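# Close the folder clip by folding its lever flat

## Task

Fully close the clip on the folder: swing its lever back until it lies flat and is caught and held down by the small hook.

## Robot and tools

Robot: two arms, left_arm (a left hand) and right_arm (a right hand). Scene frame: origin at table-top height midway between the nominal bases, +x out over the table, +z up, left_arm on the +y side. Image left and right do not match arm names. Calibrated bases: left_arm at (+0.039, +0.344, +0.038) m, quat_wxyz (+1.000, 0, 0, -0.028); right_arm at (+0.025, -0.334, +0.008) m, quat_wxyz (+1.000, 0, 0, -0.027). A camera stand is fixed behind the arms.

Frames: each arm's reported hand pose (end_effector_position in metres, end_effector_quat_wxyz), velocities and wrist-camera poses are in that arm's own base frame. Fixed cameras and the table use the scene frame. Offsets in commands use the current Hand target's own axes. The hand point sits 0.05 m in front of the palm and 0.15 m from the wrist face. Its +z runs along the straight fingers, +y comes out of the palm, +x crosses the palm away from the thumb on the right hand, toward the thumb on the left hand. Straight fingers extend 0.06 to 0.07 m past the point along +z, about 0.06 m behind it along -y. A wrist bracket on the little-finger side can collide with things.

The 28-number row (every number in [-1, 1], always all 28, even when one arm acts): left_arm dx, dy, dz, rx, ry, rz; left hand little, ring, middle, index, thumb_bend, thumb_turn, force_limit, speed; then the same 14 for right_arm and its hand. dx..rz are an offset of the hand point from its Hand target as it was when the action began, not an absolute pose; 1.0 equals 0.6 m or 180 degrees, and rx, ry, rz form one rotation vector. All six zero re-asks for the current Hand target. Finger and thumb numbers are absolute targets: +1 open/straight, -1 closed; thumb_turn +1 beside the palm, -1 in front opposite the fingers. force_limit maps -1..+1 to about 0..10 N at the fingertip (0..15 N for the two thumb motors). speed rises linearly from near 0 at -1 to full at +0.48 and stays full above; full travel takes 0.49 s. There is no 'no change' value: to keep a hand as is, resend its last executed eight numbers (before any, use hand_measured plus hand_force_limit and hand_speed). For a gentle grip close at speed -0.94 or below. Thumb in front and closing grips objects roughly 0.035 to 0.065 m thick, handles down to about 0.025 m.

Tools:
- execute_actions(actions, cameras): actions is a list of actions; each action is a table of up to 15 rows, one per 1/30 s step, the last row held to fill 15 steps. Every row in an action counts from the action's starting Hand target, so repeating an offset keeps moving. An empty list returns images and full state.
- move(target, speed, blend, blocking, cameras): target is one 28-number row or up to 15 rows, each an offset from the same starting Hand targets (not chained). The hand points follow straight paths; speed is top speed in m/s, 0.002 to 4.3, default 0.25 (turns up to twice that in rad/s), one value or one per target. blend (m) rounds corners in a list; 0 stops at each. Paths last 0.5 to 10 s, do not avoid obstacles or the other arm, and lag more when fast. Avoid paths passing near an arm's own base. blocking=false returns after about 0.5 s while it continues.
- wait(seconds 0 to 10), stop() to brake a running move, zoom_image(camera, region [x0,y0,x1,y1] pixels, up to 504 by 504) on the newest images, show_instructions() for reference pages, finished_scene() to end (irreversible).

Cameras: cam_head_left, cam_head_right, cam_high (672x504 each, scene frame), cam_left_wrist, cam_right_wrist (arm-frame poses).

Results: end_effector pose, Hand target (the last commanded pose after clipping; next offsets start there), joint positions, velocities, torques, and per hand hand_measured, hand_stopped_by (moving, target, force, stalled, fault), hand_load_n (positive means pushed open), hand_force_limit, hand_speed, all in motor order. A move adds a 'move:' line: done, off_target, moving, held or fault, plus limits (paced = pose clipped; held = steps withheld). Arms often rest 1 to 3 cm (sometimes 5 cm) short, usually low, without any contact; a further command or a small extra offset closes the gap. Orientation commands are clipped to 40 degrees from the measured one per step. Joint ranges (rad): waist -2.880..2.880, shoulder 0..3.142, elbow 0..3.019, wrist pitch -1.693..1.571, wrist yaw -1.571..1.571, wrist roll -2.094..2.094.

Cautions: nothing may leave the table. Keep contacts slow; faster moves and targets set deeper past contact press harder. Never strike fixed or heavy items, and never let the arms touch or press each other (including gripping the other hand). Avoid overloading fingers. A blocked arm keeps pressing; end it by commanding a target back behind the hand point. Long holds, stretched arms or pushing at unreachable poses heat motors; a MOTOR HOT line warns near 85 °C, and at 100 °C the arm drops for 30 s or more. The clip must remain latched once the robot lets go.

Each tool is called after "Call:" by a JSON object that holds its "op" and its "data".

Reference images:

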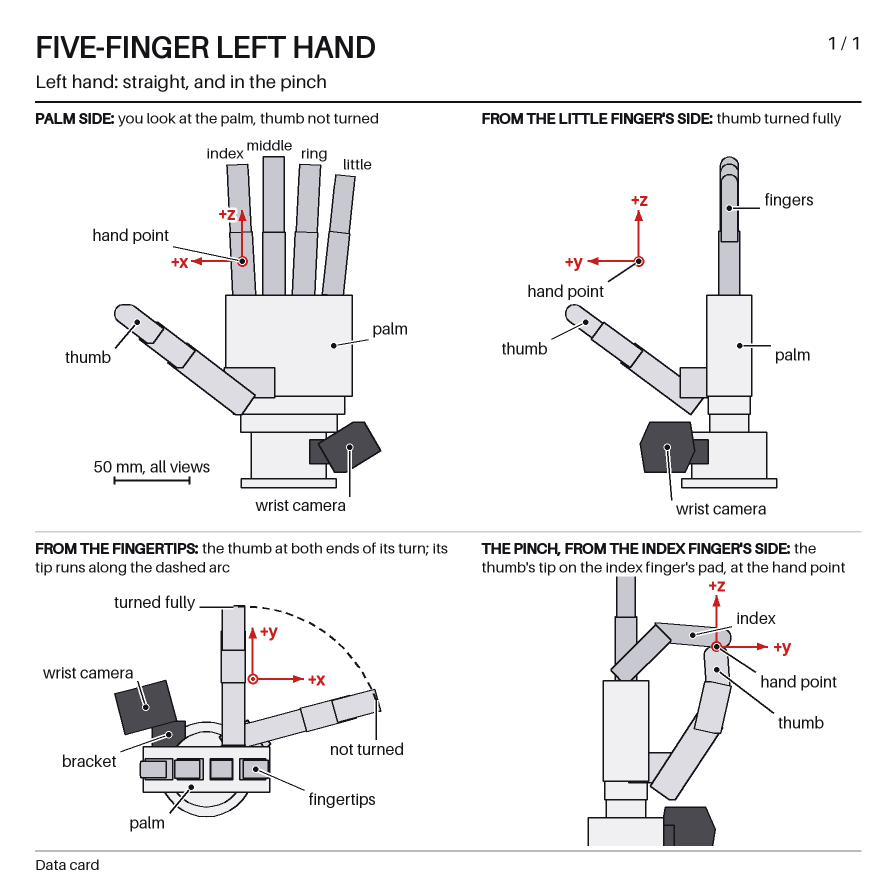

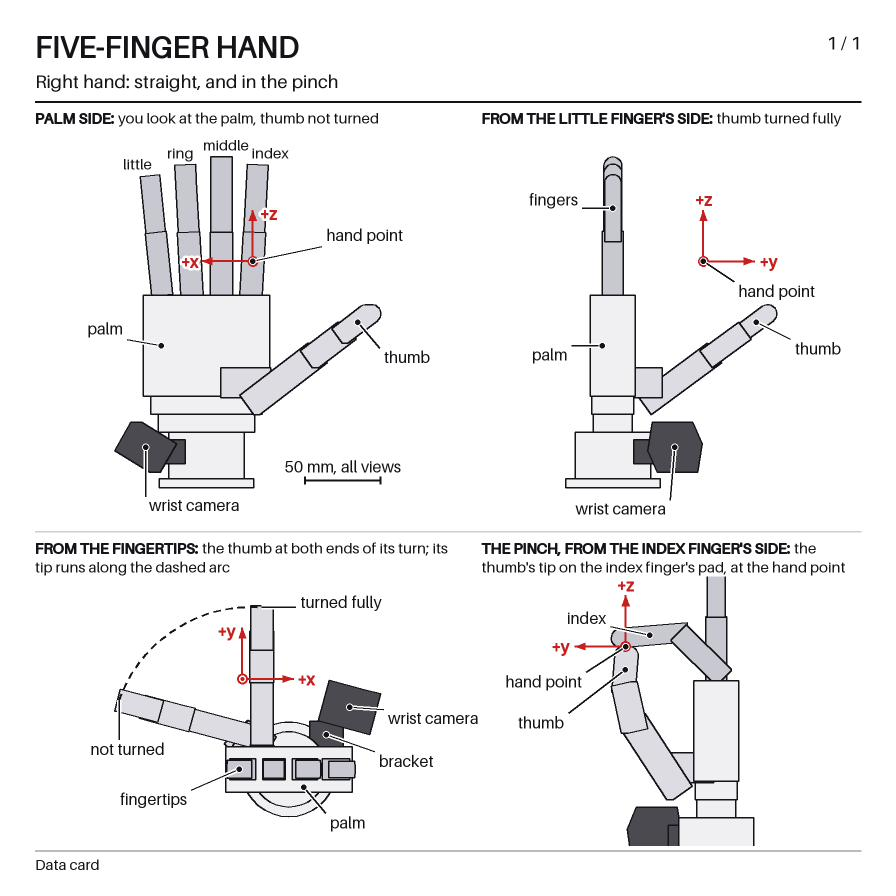

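## Session

Call:
{"op": "execute_actions", "data": {"actions": []}}

Scene clock: 0.00 s.
left_arm: end_effector_position=(+0.6135, +0.0289, +0.2546) hand_measured=(+1.000, +1.000, +1.000, +1.000, +1.000, +1.000) hand_load_n=(+0.0, +0.0, +0.0, +0.0, +0.0, +0.0) hand_stopped_by=(target, target, target, target, target, target) hand_force_limit=0.00 hand_speed=-0.80 end_effector_quat_wxyz=(+0.533, -0.111, +0.664, -0.512) | right_arm: end_effector_position=(+0.2971, +0.5281, +0.3645) hand_measured=(+1.000, +1.000, +1.000, +1.000, +1.000, +1.000) hand_load_n=(+0.0, +0.0, +0.0, +0.0, +0.0, +0.0) hand_stopped_by=(target, target, target, target, target, target) hand_force_limit=0.00 hand_speed=-0.80 end_effector_quat_wxyz=(-0.098, +0.729, +0.379, +0.562)
Joint positions: left_arm=[0.292 1.534 0.923 0.758 0.887 0.525] | right_arm=[1.333 1.441 1.337 -0.345 0.631 -1.601]
Joint velocities: within noise
Joint torques (N m): no reading
Heat: left arm: hottest waist 35 °C; right arm: hottest shoulder 33 °C.
Hand target: left_arm +0.6191, +0.0305, +0.2640; +0.539, -0.104, +0.661, -0.512 | right_arm +0.2979, +0.5313, +0.3839; -0.110, +0.724, +0.368, +0.572

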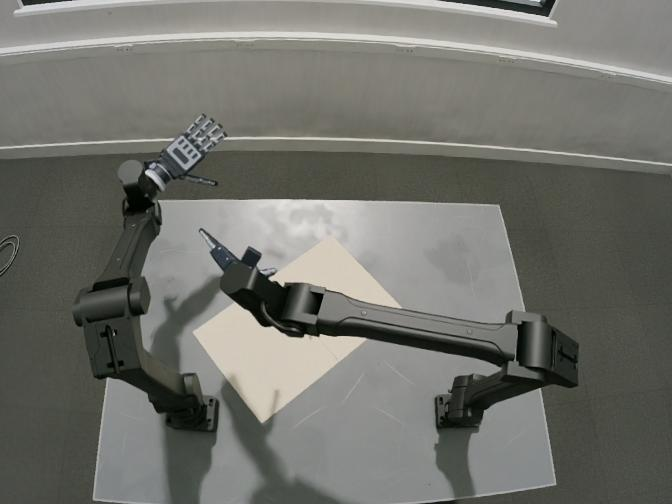

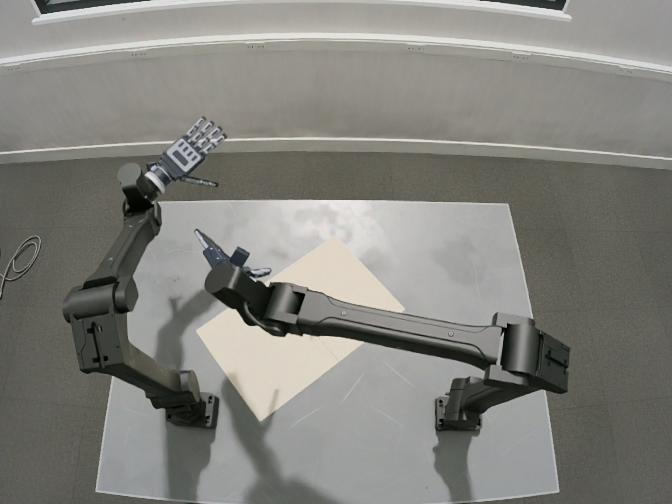

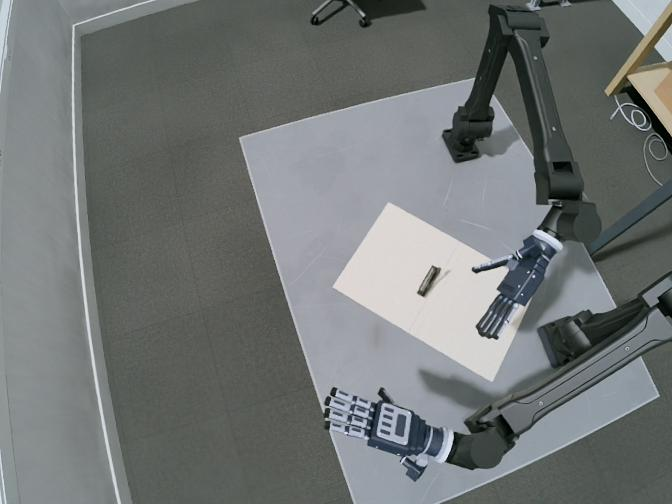

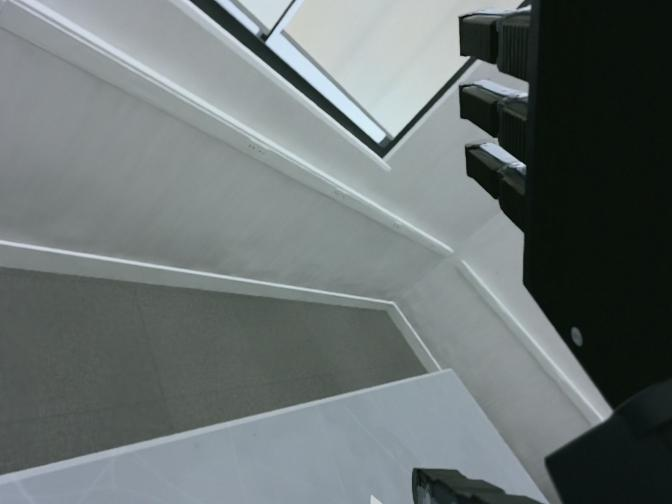

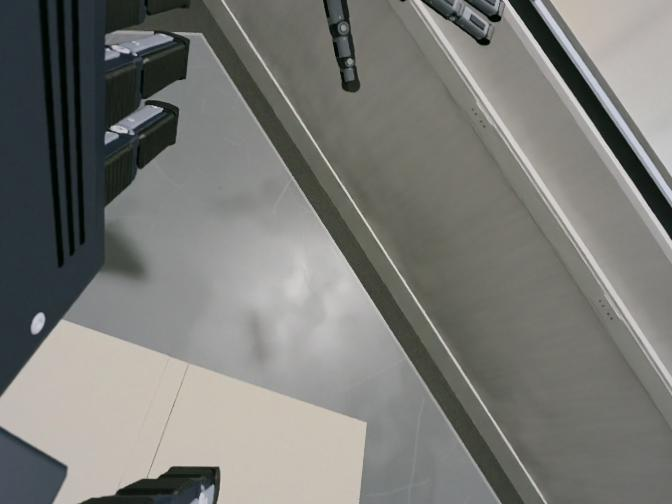

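Call:
{"op": "zoom_image", "data": {"camera": "cam_high", "region": [380, 230, 480, 330]}}

Call:
{"op": "zoom_image", "data": {"camera": "cam_head_right", "region": [190, 210, 420, 430]}}

Scaled by 5.040 from the camera's 672x504 image, which has a finer 960x720 frame.

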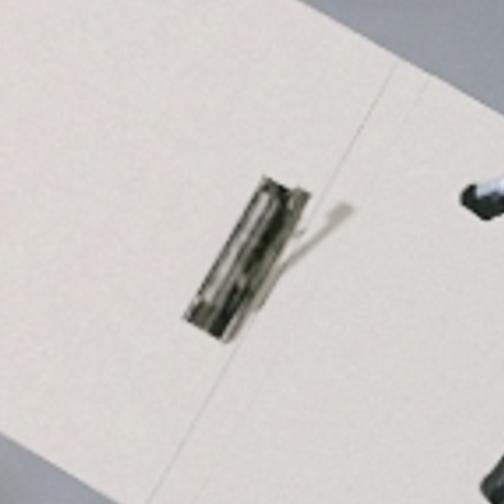

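Scaled by 2.191 from the camera's 672x504 image, which has a finer 960x720 frame.

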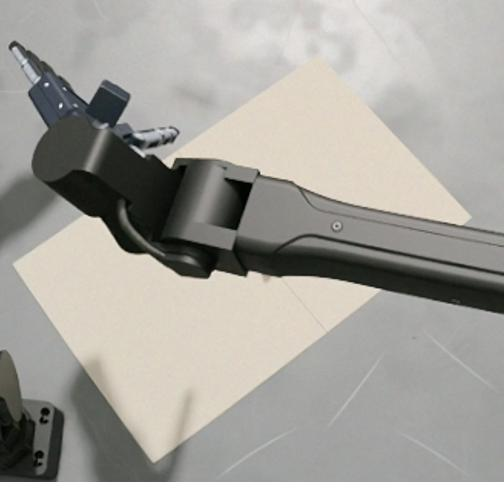

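Call:
{"op": "move", "data": {"target": [0,0,0,0,0,0,1,1,1,1,1,1,0,-0.8,-0.409,0.960,-0.357,-0.364,-0.105,0.128,1,1,1,1,1,1,0,-0.8], "speed": 0.4, "cameras": ["all"]}}

Scene clock: 69.27 s.
left_arm: end_effector_position=(+0.6135, +0.0289, +0.2546) hand_measured=(+1.000, +1.000, +1.000, +1.000, +1.000, +1.000) hand_load_n=(+0.0, +0.0, +0.0, +0.0, +0.0, +0.0) hand_stopped_by=(target, target, target, target, target, target) hand_force_limit=0.00 hand_speed=-0.80 end_effector_quat_wxyz=(+0.533, -0.111, +0.664, -0.512) | right_arm: end_effector_position=(+0.4842, -0.0996, +0.3466) hand_measured=(+1.000, +1.000, +1.000, +1.000, +1.000, +1.000) hand_load_n=(+0.0, +0.0, +0.0, +0.0, +0.0, +0.0) hand_stopped_by=(target, target, target, target, target, target) hand_force_limit=0.00 hand_speed=-0.80 end_effector_quat_wxyz=(+0.253, +0.819, -0.122, +0.501)
Joint positions: left_arm=[0.292 1.534 0.923 0.758 0.887 0.525] | right_arm=[0.151 1.175 1.064 -0.394 0.7 -1.549]
Joint torques (N m): left_arm=[0.73 -12.57 10.8 1.54 -0.16 0.03] | right_arm=[0.85 -5.13 14 2.07 0.38 -0.05]
Heat: left arm: hottest elbow 37 °C; right arm: hottest elbow 38 °C.
Hand target: left_arm +0.6191, +0.0305, +0.2640; +0.539, -0.104, +0.661, -0.512 | right_arm +0.4994, -0.0991, +0.3805; +0.248, +0.802, -0.128, +0.528
Off the commanded pose: left_arm 0.011 m, 1 deg | right_arm 0.037 m, 4 deg.
move: off_target (left_arm, right_arm)
camera_calibration:
cam_right_wrist: T_world_to_cam=[[-0.311708, -0.78153, 0.540416, -0.118291], [-0.897545, 0.0555146, -0.437415, 0.586074], [0.311852, -0.621393, -0.718762, 0.148481], [0, 0, 0, 1]] pos_world=[0.442851, -0.032719, 0.427006]

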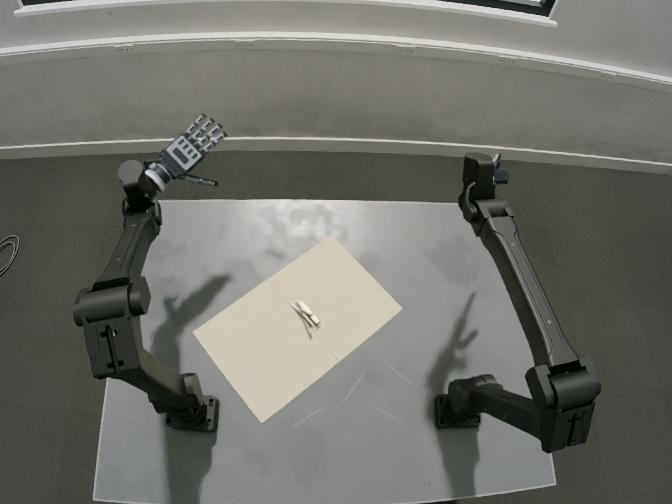

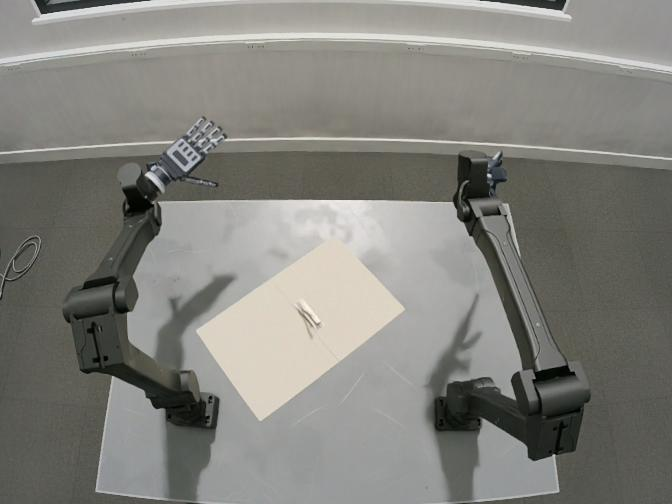

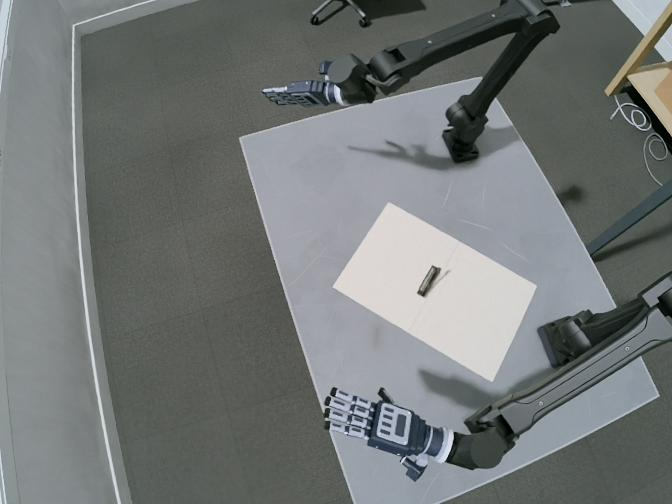

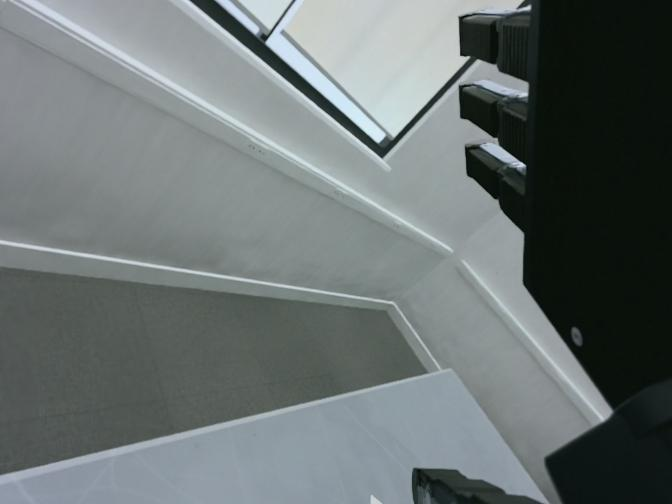

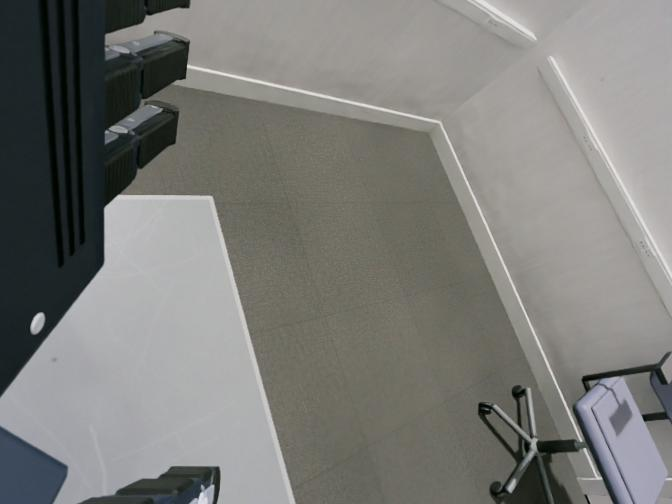

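Call:
{"op": "move", "data": {"target": [0.4900,-0.1747,-0.2645,-0.3404,0.1520,-0.1673,1,1,1,1,1,1,0,-0.8,0,0,0,0,0,0,1,1,1,1,1,1,0,-0.8], "speed": 0.4, "cameras": ["all"]}}

Call:
{"op": "zoom_image", "data": {"camera": "cam_head_left", "region": [270, 280, 350, 340]}}

Call:
{"op": "zoom_image", "data": {"camera": "cam_head_right", "region": [270, 280, 350, 340]}}

Call:
{"op": "zoom_image", "data": {"camera": "cam_high", "region": [390, 250, 470, 310]}}

Scene clock: 76.57 s.
left_arm: end_effector_position=(+0.3139, -0.1242, +0.1326) hand_measured=(+1.000, +1.000, +1.000, +1.000, +1.000, +1.000) hand_load_n=(+0.0, +0.0, +0.0, +0.0, +0.0, +0.0) hand_stopped_by=(target, target, target, target, target, target) hand_force_limit=0.00 hand_speed=-0.80 end_effector_quat_wxyz=(+0.097, -0.402, +0.882, -0.227) | right_arm: end_effector_position=(+0.4842, -0.0996, +0.3467) hand_measured=(+1.000, +1.000, +1.000, +1.000, +1.000, +1.000) hand_load_n=(-0.5, +0.0, +0.0, +0.0, +0.0, +0.0) hand_stopped_by=(target, target, target, target, target, target) hand_force_limit=0.00 hand_speed=-0.80 end_effector_quat_wxyz=(+0.253, +0.819, -0.122, +0.501)
Joint positions: left_arm=[-0.233 1.109 0.84 -0.857 0.234 0.429] | right_arm=[0.151 1.175 1.064 -0.394 0.7 -1.549]
Joint torques (N m): left_arm=[0.32 -5.77 14.65 0.36 0 -0.08] | right_arm=[0.91 -5.19 13.96 2.1 0.36 -0.06]
Heat: left arm: hottest elbow 37 °C; right arm: hottest elbow 41 °C.
Hand target: left_arm +0.3290, -0.1305, +0.1518; +0.107, -0.401, +0.879, -0.236 | right_arm +0.4994, -0.0991, +0.3805; +0.248, +0.802, -0.128, +0.528
Off the commanded pose: left_arm 0.025 m, 2 deg | right_arm 0.037 m, 4 deg.
move: off_target (left_arm, right_arm)
camera_calibration:
cam_left_wrist: T_world_to_cam=[[0.5118, -0.733028, 0.448029, -0.309846], [-0.851865, -0.365448, 0.375199, 0.1705], [-0.1113, -0.573687, -0.811477, 0.18686], [0, 0, 0, 1]] pos_world=[0.324619, -0.0576175, 0.226481]
cam_right_wrist: T_world_to_cam=[[-0.311483, -0.781464, 0.540641, -0.118485], [-0.897624, 0.055255, -0.437286, 0.586045], [0.31185, -0.621499, -0.718671, 0.148439], [0, 0, 0, 1]] pos_world=[0.442851, -0.0327191, 0.427006]

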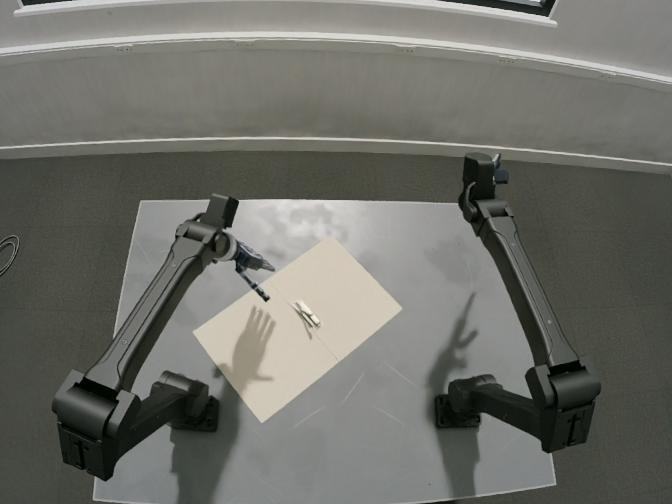

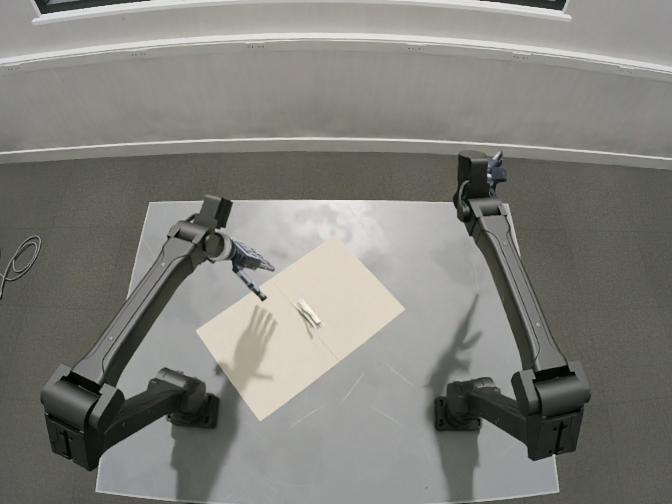

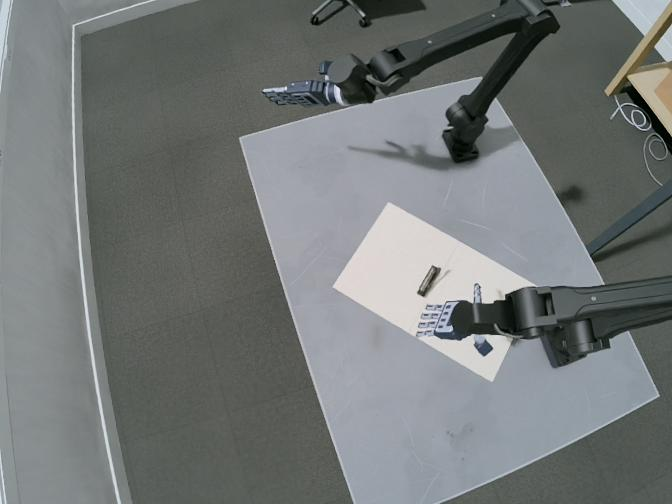

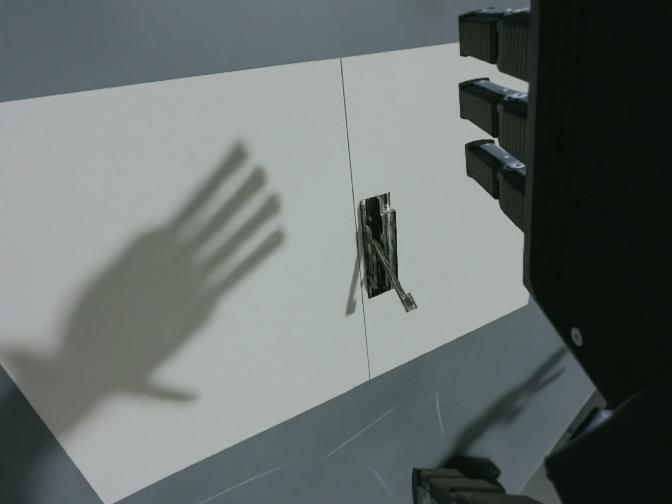

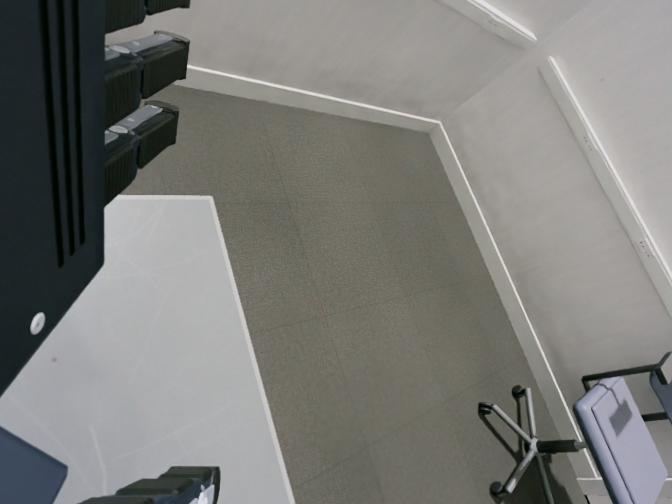

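Scaled by 6.300 from the camera's 672x504 image, which has a finer 960x720 frame.

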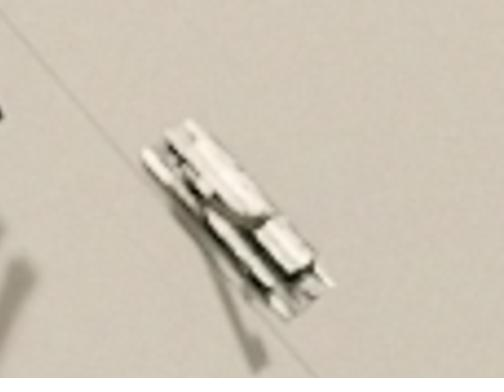

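Scaled by 6.300 from the camera's 672x504 image, which has a finer 960x720 frame.

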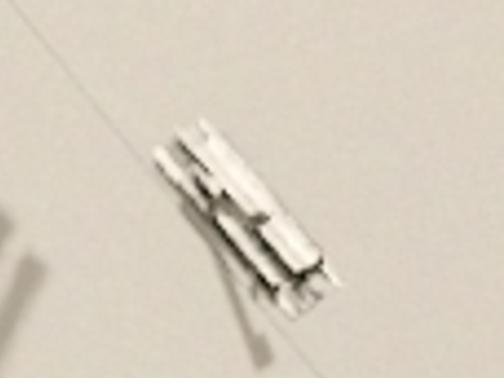

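Scaled by 6.300 from the camera's 672x504 image, which has a finer 960x720 frame.

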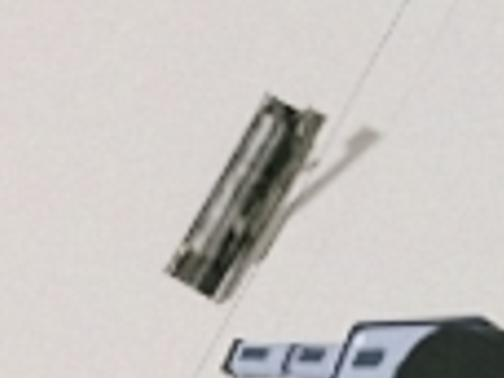

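Call:
{"op": "zoom_image", "data": {"camera": "cam_left_wrist", "region": [320, 180, 440, 330]}}

Scaled by 3.360 from the camera's 672x504 image, which has a finer 960x720 frame.

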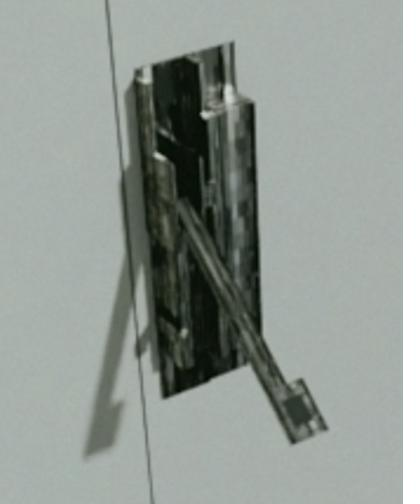

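Call:
{"op": "move", "data": {"target": [0.1985,-0.1407,0.0848,-0.1819,-0.1746,-0.4473,1,1,1,1,1,1,0,-0.8,0,0,0,0,0,0,1,1,1,1,1,1,0,-0.8], "speed": 0.4, "cameras": ["all"]}}

Call:
{"op": "zoom_image", "data": {"camera": "cam_left_wrist", "region": [220, 120, 480, 380]}}

Scene clock: 188.93 s.
left_arm: end_effector_position=(+0.3132, -0.2734, +0.1390) hand_measured=(+1.000, +1.000, +1.000, +1.000, +1.000, +1.000) hand_load_n=(+0.0, +0.0, +0.0, +0.0, +0.0, +0.0) hand_stopped_by=(target, target, target, target, target, target) hand_force_limit=0.00 hand_speed=-0.80 end_effector_quat_wxyz=(-0.041, +0.914, -0.391, -0.103) | right_arm: end_effector_position=(+0.4842, -0.0996, +0.3467) hand_measured=(+1.000, +1.000, +1.000, +1.000, +1.000, +1.000) hand_load_n=(+0.0, +0.5, +0.0, +0.0, +0.0, +0.0) hand_stopped_by=(target, target, target, target, target, target) hand_force_limit=0.00 hand_speed=-0.80 end_effector_quat_wxyz=(+0.253, +0.819, -0.122, +0.501)
Joint positions: left_arm=[-0.579 1.561 1.289 -1.516 -0.044 -1.345] | right_arm=[0.151 1.175 1.064 -0.394 0.7 -1.549]
Joint torques (N m): left_arm=[0.15 -11.4 13.18 -0.81 -0.09 -0.07] | right_arm=[1.03 -4.95 13.96 2.06 0.38 -0.08]
Heat: left arm: hottest elbow 50 °C; right arm: hottest elbow 55 °C.
Hand target: left_arm +0.3252, -0.2850, +0.1500; -0.039, +0.915, -0.390, -0.093 | right_arm +0.4994, -0.0991, +0.3805; +0.248, +0.802, -0.128, +0.528
Off the commanded pose: left_arm 0.020 m, 1 deg | right_arm 0.037 m, 4 deg.
move: off_target (left_arm, right_arm)
camera_calibration:
cam_left_wrist: T_world_to_cam=[[0.849547, 0.521694, -0.0781357, -0.111237], [0.517281, -0.79485, 0.317229, -0.42514], [0.10339, -0.309919, -0.945125, 0.129918], [0, 0, 0, 1]] pos_world=[0.300986, -0.239627, 0.248964]
cam_right_wrist: T_world_to_cam=[[-0.311483, -0.781464, 0.540641, -0.118485], [-0.897624, 0.055255, -0.437286, 0.586045], [0.31185, -0.621499, -0.718671, 0.148439], [0, 0, 0, 1]] pos_world=[0.442851, -0.0327191, 0.427006]

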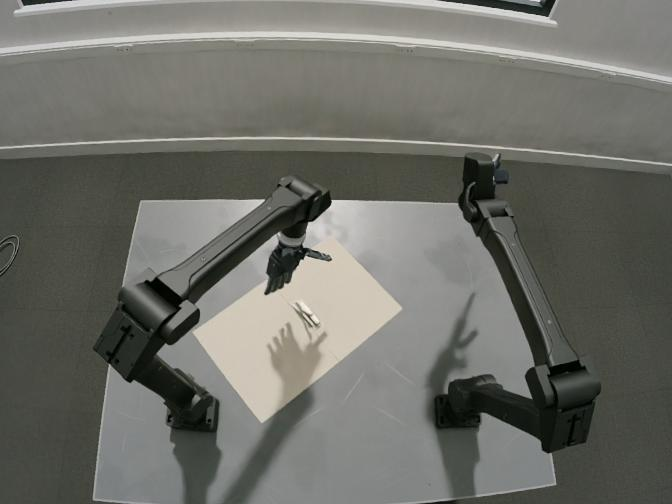

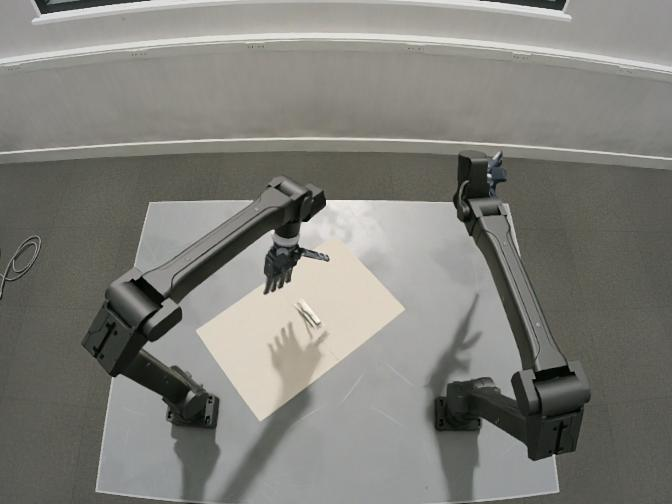

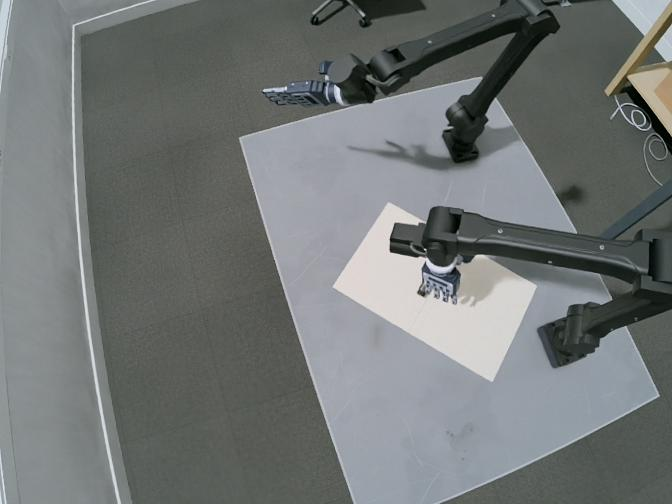

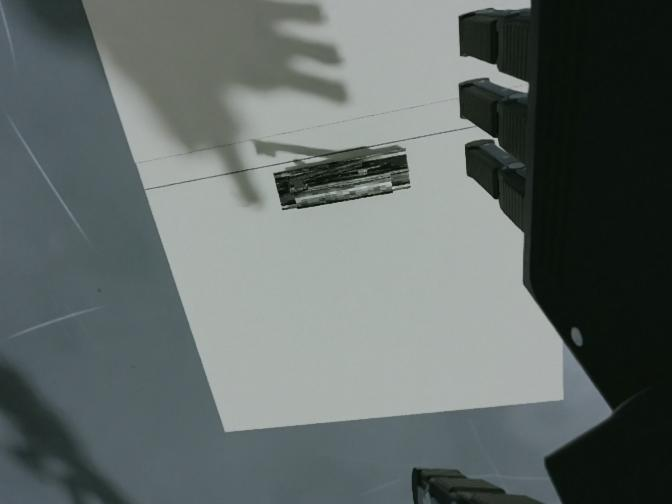

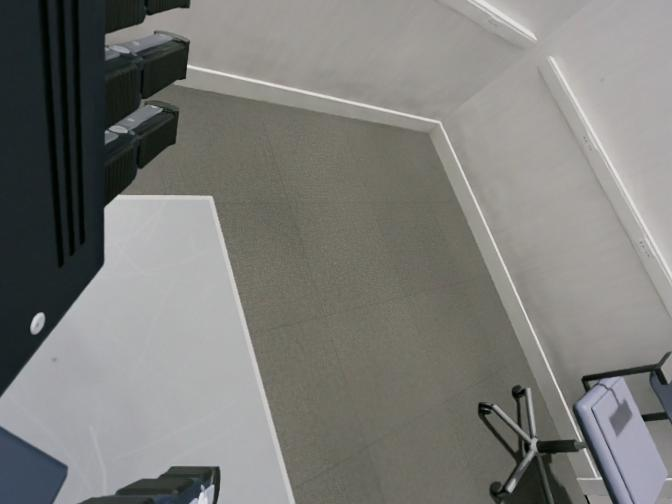

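Scaled by 1.938 from the camera's 672x504 image, which has a finer 960x720 frame.

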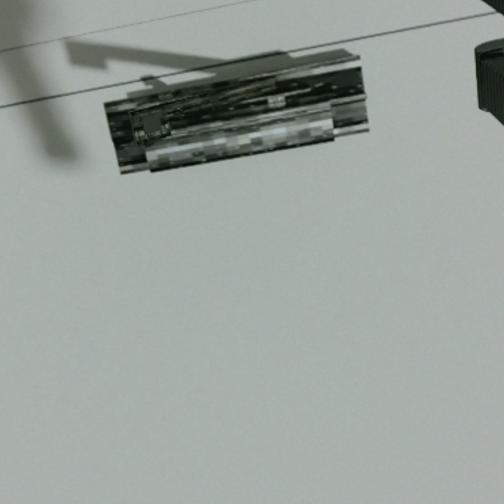

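Call:
{"op": "zoom_image", "data": {"camera": "cam_left_wrist", "region": [245, 125, 425, 225]}}

Scaled by 2.800 from the camera's 672x504 image, which has a finer 960x720 frame.

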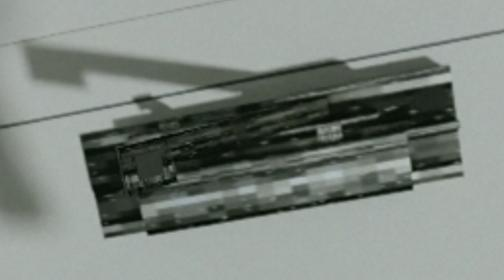

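Call:
{"op": "move", "data": {"target": [0.0215,0.0902,0.0757,0,0,0,1,1,1,1,1,1,0,-0.8,0,0,0,0,0,0,1,1,1,1,1,1,0,-0.8], "speed": 0.2, "cameras": ["cam_left_wrist", "cam_high"]}}

Call:
{"op": "zoom_image", "data": {"camera": "cam_left_wrist", "region": [260, 60, 500, 240]}}

Scene clock: 244.40 s.
left_arm: end_effector_position=(+0.2888, -0.3247, +0.1113) hand_measured=(+1.000, +1.000, +1.000, +1.000, +1.000, +1.000) hand_load_n=(+0.0, +0.0, +0.0, +0.0, +0.0, +0.0) hand_stopped_by=(target, target, target, target, target, target) hand_force_limit=0.00 hand_speed=-0.80 end_effector_quat_wxyz=(-0.038, +0.914, -0.395, -0.089) | right_arm: end_effector_position=(+0.4842, -0.0996, +0.3467) hand_measured=(+1.000, +1.000, +1.000, +1.000, +1.000, +1.000) hand_load_n=(+0.0, +0.0, +0.0, +0.0, +0.0, +0.0) hand_stopped_by=(target, target, target, target, target, target) hand_force_limit=0.00 hand_speed=-0.80 end_effector_quat_wxyz=(+0.253, +0.819, -0.122, +0.501)
Joint positions: left_arm=[-0.707 1.593 1.253 -1.423 -0.021 -1.464] | right_arm=[0.151 1.175 1.064 -0.394 0.7 -1.549]
Joint torques (N m): left_arm=[0.62 -12.1 7.46 0.2 -0.05 -0.07] | right_arm=[0.97 -5.07 13.98 2.07 0.39 -0.07]
Heat: left arm: hottest elbow 50 °C; right arm: hottest elbow 57 °C.
Hand target: left_arm +0.2885, -0.3250, +0.1028; -0.039, +0.915, -0.390, -0.093 | right_arm +0.4994, -0.0991, +0.3805; +0.248, +0.802, -0.128, +0.528
Off the commanded pose: left_arm 0.008 m, 1 deg | right_arm 0.037 m, 4 deg.
move: off_target (right_arm)
camera_calibration:
cam_left_wrist: T_world_to_cam=[[0.854743, 0.514872, -0.0657284, -0.0710985], [0.503993, -0.792985, 0.342295, -0.442916], [0.124116, -0.325701, -0.937291, 0.078311], [0, 0, 0, 1]] pos_world=[0.274278, -0.289114, 0.220335]
Images, in order (width x height): cam_high 672x504, cam_left_wrist 672x504.

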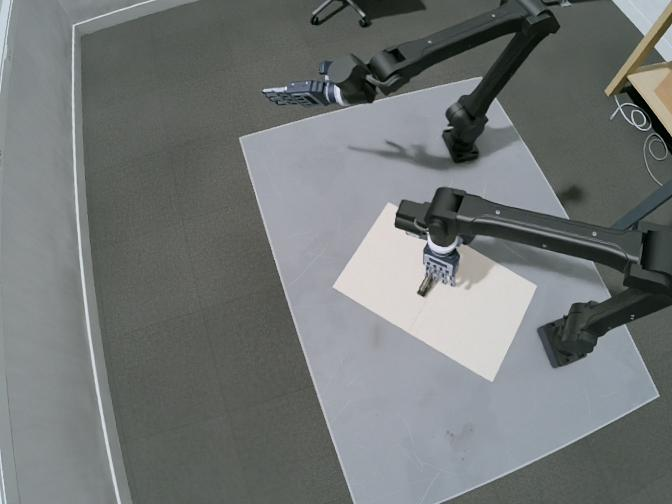

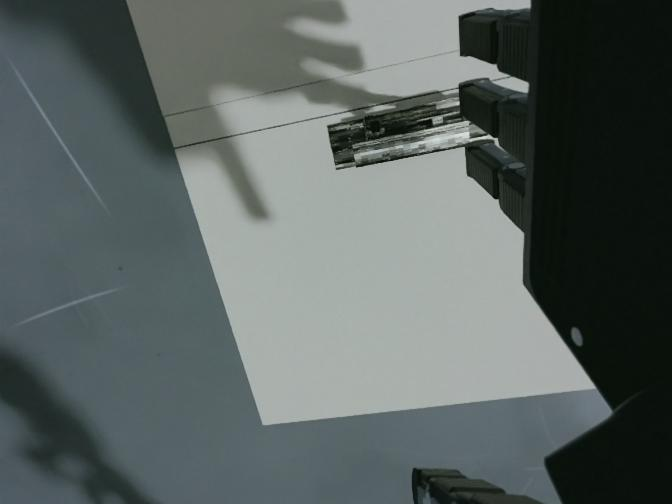

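Scaled by 2.100 from the camera's 672x504 image, which has a finer 960x720 frame.

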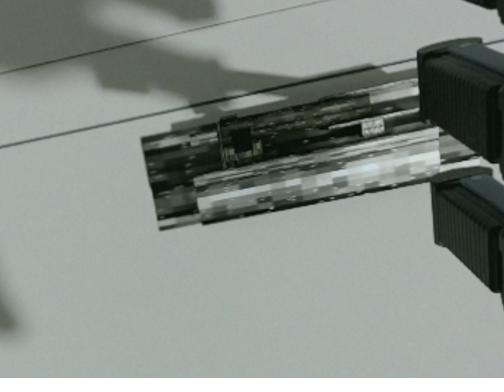

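Call:
{"op": "move", "data": {"target": [[-0.0267,0.0008,0.0097,0,0,0,1,1,1,1,1,1,0,-0.8,0,0,0,0,0,0,1,1,1,1,1,1,0,-0.8],[-0.0245,0.0342,0.0245,0,0,0,1,1,1,1,1,1,0,-0.8,0,0,0,0,0,0,1,1,1,1,1,1,0,-0.8]], "speed": 0.12, "blend": [0.004, 0], "cameras": ["cam_left_wrist"]}}

Call:
{"op": "zoom_image", "data": {"camera": "cam_left_wrist", "region": [300, 50, 540, 230]}}

Scene clock: 257.90 s.
left_arm: end_effector_position=(+0.2635, -0.3265, +0.0926) hand_measured=(+1.000, +1.000, +1.000, +1.000, +1.000, +1.000) hand_load_n=(+0.0, +0.0, +0.0, +0.0, +0.0, +0.0) hand_stopped_by=(target, target, target, target, target, target) hand_force_limit=0.00 hand_speed=-0.80 end_effector_quat_wxyz=(-0.040, +0.914, -0.393, -0.097) | right_arm: end_effector_position=(+0.4842, -0.0996, +0.3467) hand_measured=(+1.000, +1.000, +1.000, +1.000, +1.000, +1.000) hand_load_n=(+0.0, +0.0, +0.0, +0.5, +0.0, +0.0) hand_stopped_by=(target, target, target, target, target, target) hand_force_limit=0.00 hand_speed=-0.80 end_effector_quat_wxyz=(+0.253, +0.819, -0.122, +0.501)
Joint positions: left_arm=[-0.748 1.578 1.182 -1.384 -0.011 -1.507] | right_arm=[0.151 1.175 1.064 -0.394 0.7 -1.549]
Joint torques (N m): left_arm=[0.5 -13.27 6.98 0.17 -0.05 -0.06] | right_arm=[0.56 -5.13 13.85 2.06 0.4 -0.06]
Heat: left arm: hottest elbow 46 °C; right arm: hottest elbow 57 °C.
Hand target: left_arm +0.2618, -0.3267, +0.0915; -0.039, +0.915, -0.390, -0.092 | right_arm +0.4994, -0.0991, +0.3805; +0.248, +0.802, -0.128, +0.528
Off the commanded pose: left_arm 0.002 m, 1 deg | right_arm 0.037 m, 4 deg.
move: off_target (right_arm)
camera_calibration:
cam_left_wrist: T_world_to_cam=[[0.852335, 0.518095, -0.0714353, -0.0475302], [0.510698, -0.795046, 0.327245, -0.426255], [0.112749, -0.315404, -0.942236, 0.0702144], [0, 0, 0, 1]] pos_world=[0.250283, -0.292122, 0.202253]
Images, in order (width x height): cam_left_wrist 672x504.

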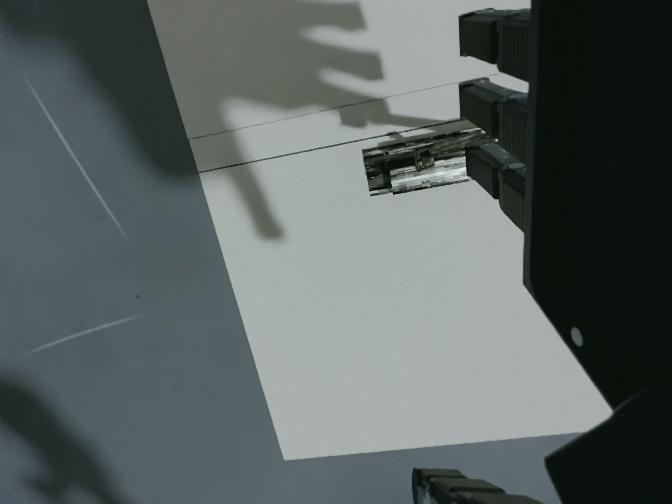

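Scaled by 2.100 from the camera's 672x504 image, which has a finer 960x720 frame.

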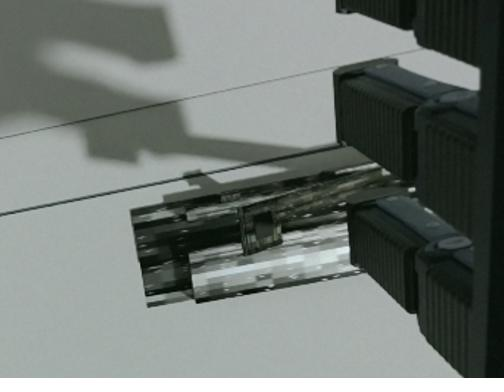

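Call:
{"op": "move", "data": {"target": [[-0.0012,0.0225,0.0242,0,0,0,1,1,1,1,1,1,0,-0.8,0,0,0,0,0,0,1,1,1,1,1,1,0,-0.8],[0.0020,0.0410,0.0408,0,0,0,1,1,1,1,1,1,0,-0.8,0,0,0,0,0,0,1,1,1,1,1,1,0,-0.8]], "speed": 0.1, "blend": [0.004, 0], "cameras": ["cam_left_wrist"]}}

Call:
{"op": "zoom_image", "data": {"camera": "cam_left_wrist", "region": [300, 70, 540, 250]}}

Scene clock: 274.90 s.
left_arm: end_effector_position=(+0.2474, -0.3395, +0.0763) hand_measured=(+1.000, +1.000, +1.000, +1.000, +1.000, +1.000) hand_load_n=(+0.0, +0.0, +0.0, +0.0, +0.0, +0.0) hand_stopped_by=(target, target, target, target, target, target) hand_force_limit=0.00 hand_speed=-0.80 end_effector_quat_wxyz=(-0.039, +0.916, -0.389, -0.089) | right_arm: end_effector_position=(+0.4842, -0.0996, +0.3467) hand_measured=(+1.000, +1.000, +1.000, +1.000, +1.000, +1.000) hand_load_n=(+0.0, +0.0, +0.0, +0.0, +0.0, +0.0) hand_stopped_by=(target, target, target, target, target, target) hand_force_limit=0.00 hand_speed=-0.80 end_effector_quat_wxyz=(+0.253, +0.819, -0.122, +0.501)
Joint positions: left_arm=[-0.798 1.578 1.136 -1.324 -0.004 -1.565] | right_arm=[0.151 1.175 1.064 -0.394 0.7 -1.549]
Joint torques (N m): left_arm=[-0.09 -11.63 6.43 0.36 0.09 -0.05] | right_arm=[0.67 -5.3 13.98 2.07 0.39 -0.08]
Heat: left arm: hottest elbow 43 °C; right arm: hottest elbow 58 °C.
Hand target: left_arm +0.2414, -0.3410, +0.0672; -0.039, +0.915, -0.390, -0.093 | right_arm +0.4994, -0.0991, +0.3805; +0.248, +0.802, -0.128, +0.528
Off the commanded pose: left_arm 0.011 m, 0 deg | right_arm 0.037 m, 4 deg.
move: off_target (left_arm, right_arm)
camera_calibration:
cam_left_wrist: T_world_to_cam=[[0.849199, 0.524274, -0.063225, -0.0259998], [0.512132, -0.788446, 0.340696, -0.422198], [0.128769, -0.321699, -0.938045, 0.0460962], [0, 0, 0, 1]] pos_world=[0.232364, -0.30442, 0.185438]
Images, in order (width x height): cam_left_wrist 672x504.

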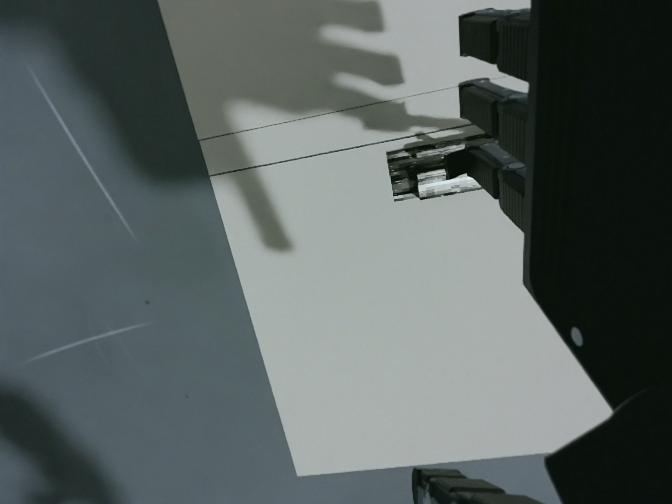

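Scaled by 2.100 from the camera's 672x504 image, which has a finer 960x720 frame.

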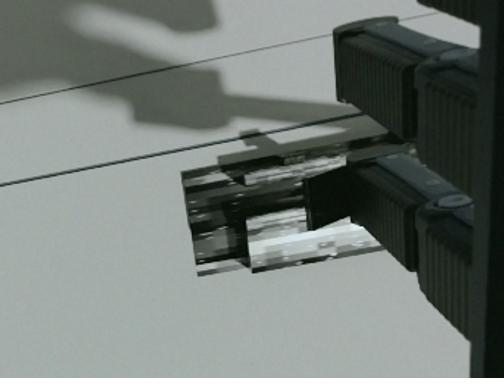

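Call:
{"op": "move", "data": {"target": [[0.0040,0.0133,0.0213,0,0,0,1,1,1,1,1,1,0,-0.8,0,0,0,0,0,0,1,1,1,1,1,1,0,-0.8],[0.0087,0.0205,0.0455,0,0,0,1,1,1,1,1,1,0,-0.8,0,0,0,0,0,0,1,1,1,1,1,1,0,-0.8]], "speed": 0.08, "blend": [0.004, 0], "cameras": ["cam_left_wrist"]}}

Call:
{"op": "zoom_image", "data": {"camera": "cam_left_wrist", "region": [300, 70, 540, 250]}}

Scene clock: 288.50 s.
left_arm: end_effector_position=(+0.2392, -0.3474, +0.0604) hand_measured=(+1.000, +1.000, +1.000, +1.000, +1.000, +1.000) hand_load_n=(+0.0, +0.0, +0.0, +0.0, +0.0, +0.0) hand_stopped_by=(target, target, target, target, target, target) hand_force_limit=0.00 hand_speed=-0.80 end_effector_quat_wxyz=(-0.036, +0.917, -0.389, -0.080) | right_arm: end_effector_position=(+0.4842, -0.0996, +0.3467) hand_measured=(+1.000, +1.000, +1.000, +1.000, +1.000, +1.000) hand_load_n=(+0.0, +0.0, +0.0, +0.0, +0.0, +0.0) hand_stopped_by=(target, target, target, target, target, target) hand_force_limit=0.00 hand_speed=-0.80 end_effector_quat_wxyz=(+0.253, +0.819, -0.122, +0.501)
Joint positions: left_arm=[-0.826 1.584 1.099 -1.261 0 -1.594] | right_arm=[0.151 1.175 1.064 -0.394 0.7 -1.549]
Joint torques (N m): left_arm=[-0.09 -9.47 6.11 0.8 0.15 -0.03] | right_arm=[0.97 -5.13 13.94 2.07 0.39 -0.07]
Heat: left arm: hottest elbow 41 °C; right arm: hottest elbow 58 °C.
Hand target: left_arm +0.2323, -0.3494, +0.0395; -0.039, +0.915, -0.390, -0.092 | right_arm +0.4994, -0.0991, +0.3805; +0.248, +0.802, -0.128, +0.528
Off the commanded pose: left_arm 0.022 m, 2 deg | right_arm 0.037 m, 4 deg.
move: off_target (left_arm, right_arm)
camera_calibration:
cam_left_wrist: T_world_to_cam=[[0.849141, 0.524995, -0.0577943, -0.0159425], [0.508567, -0.783188, 0.357738, -0.417157], [0.142547, -0.333163, -0.932032, 0.0220003], [0, 0, 0, 1]] pos_world=[0.222553, -0.311013, 0.168817]
Images, in order (width x height): cam_left_wrist 672x504.

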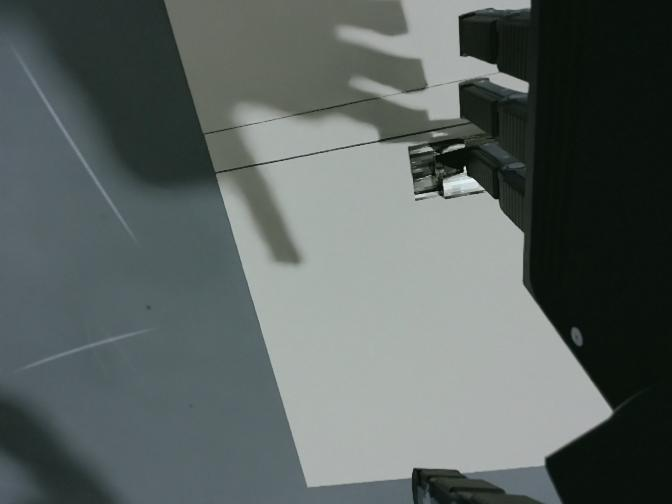

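Scaled by 2.100 from the camera's 672x504 image, which has a finer 960x720 frame.

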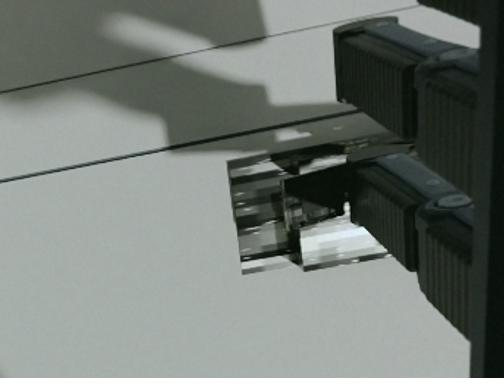

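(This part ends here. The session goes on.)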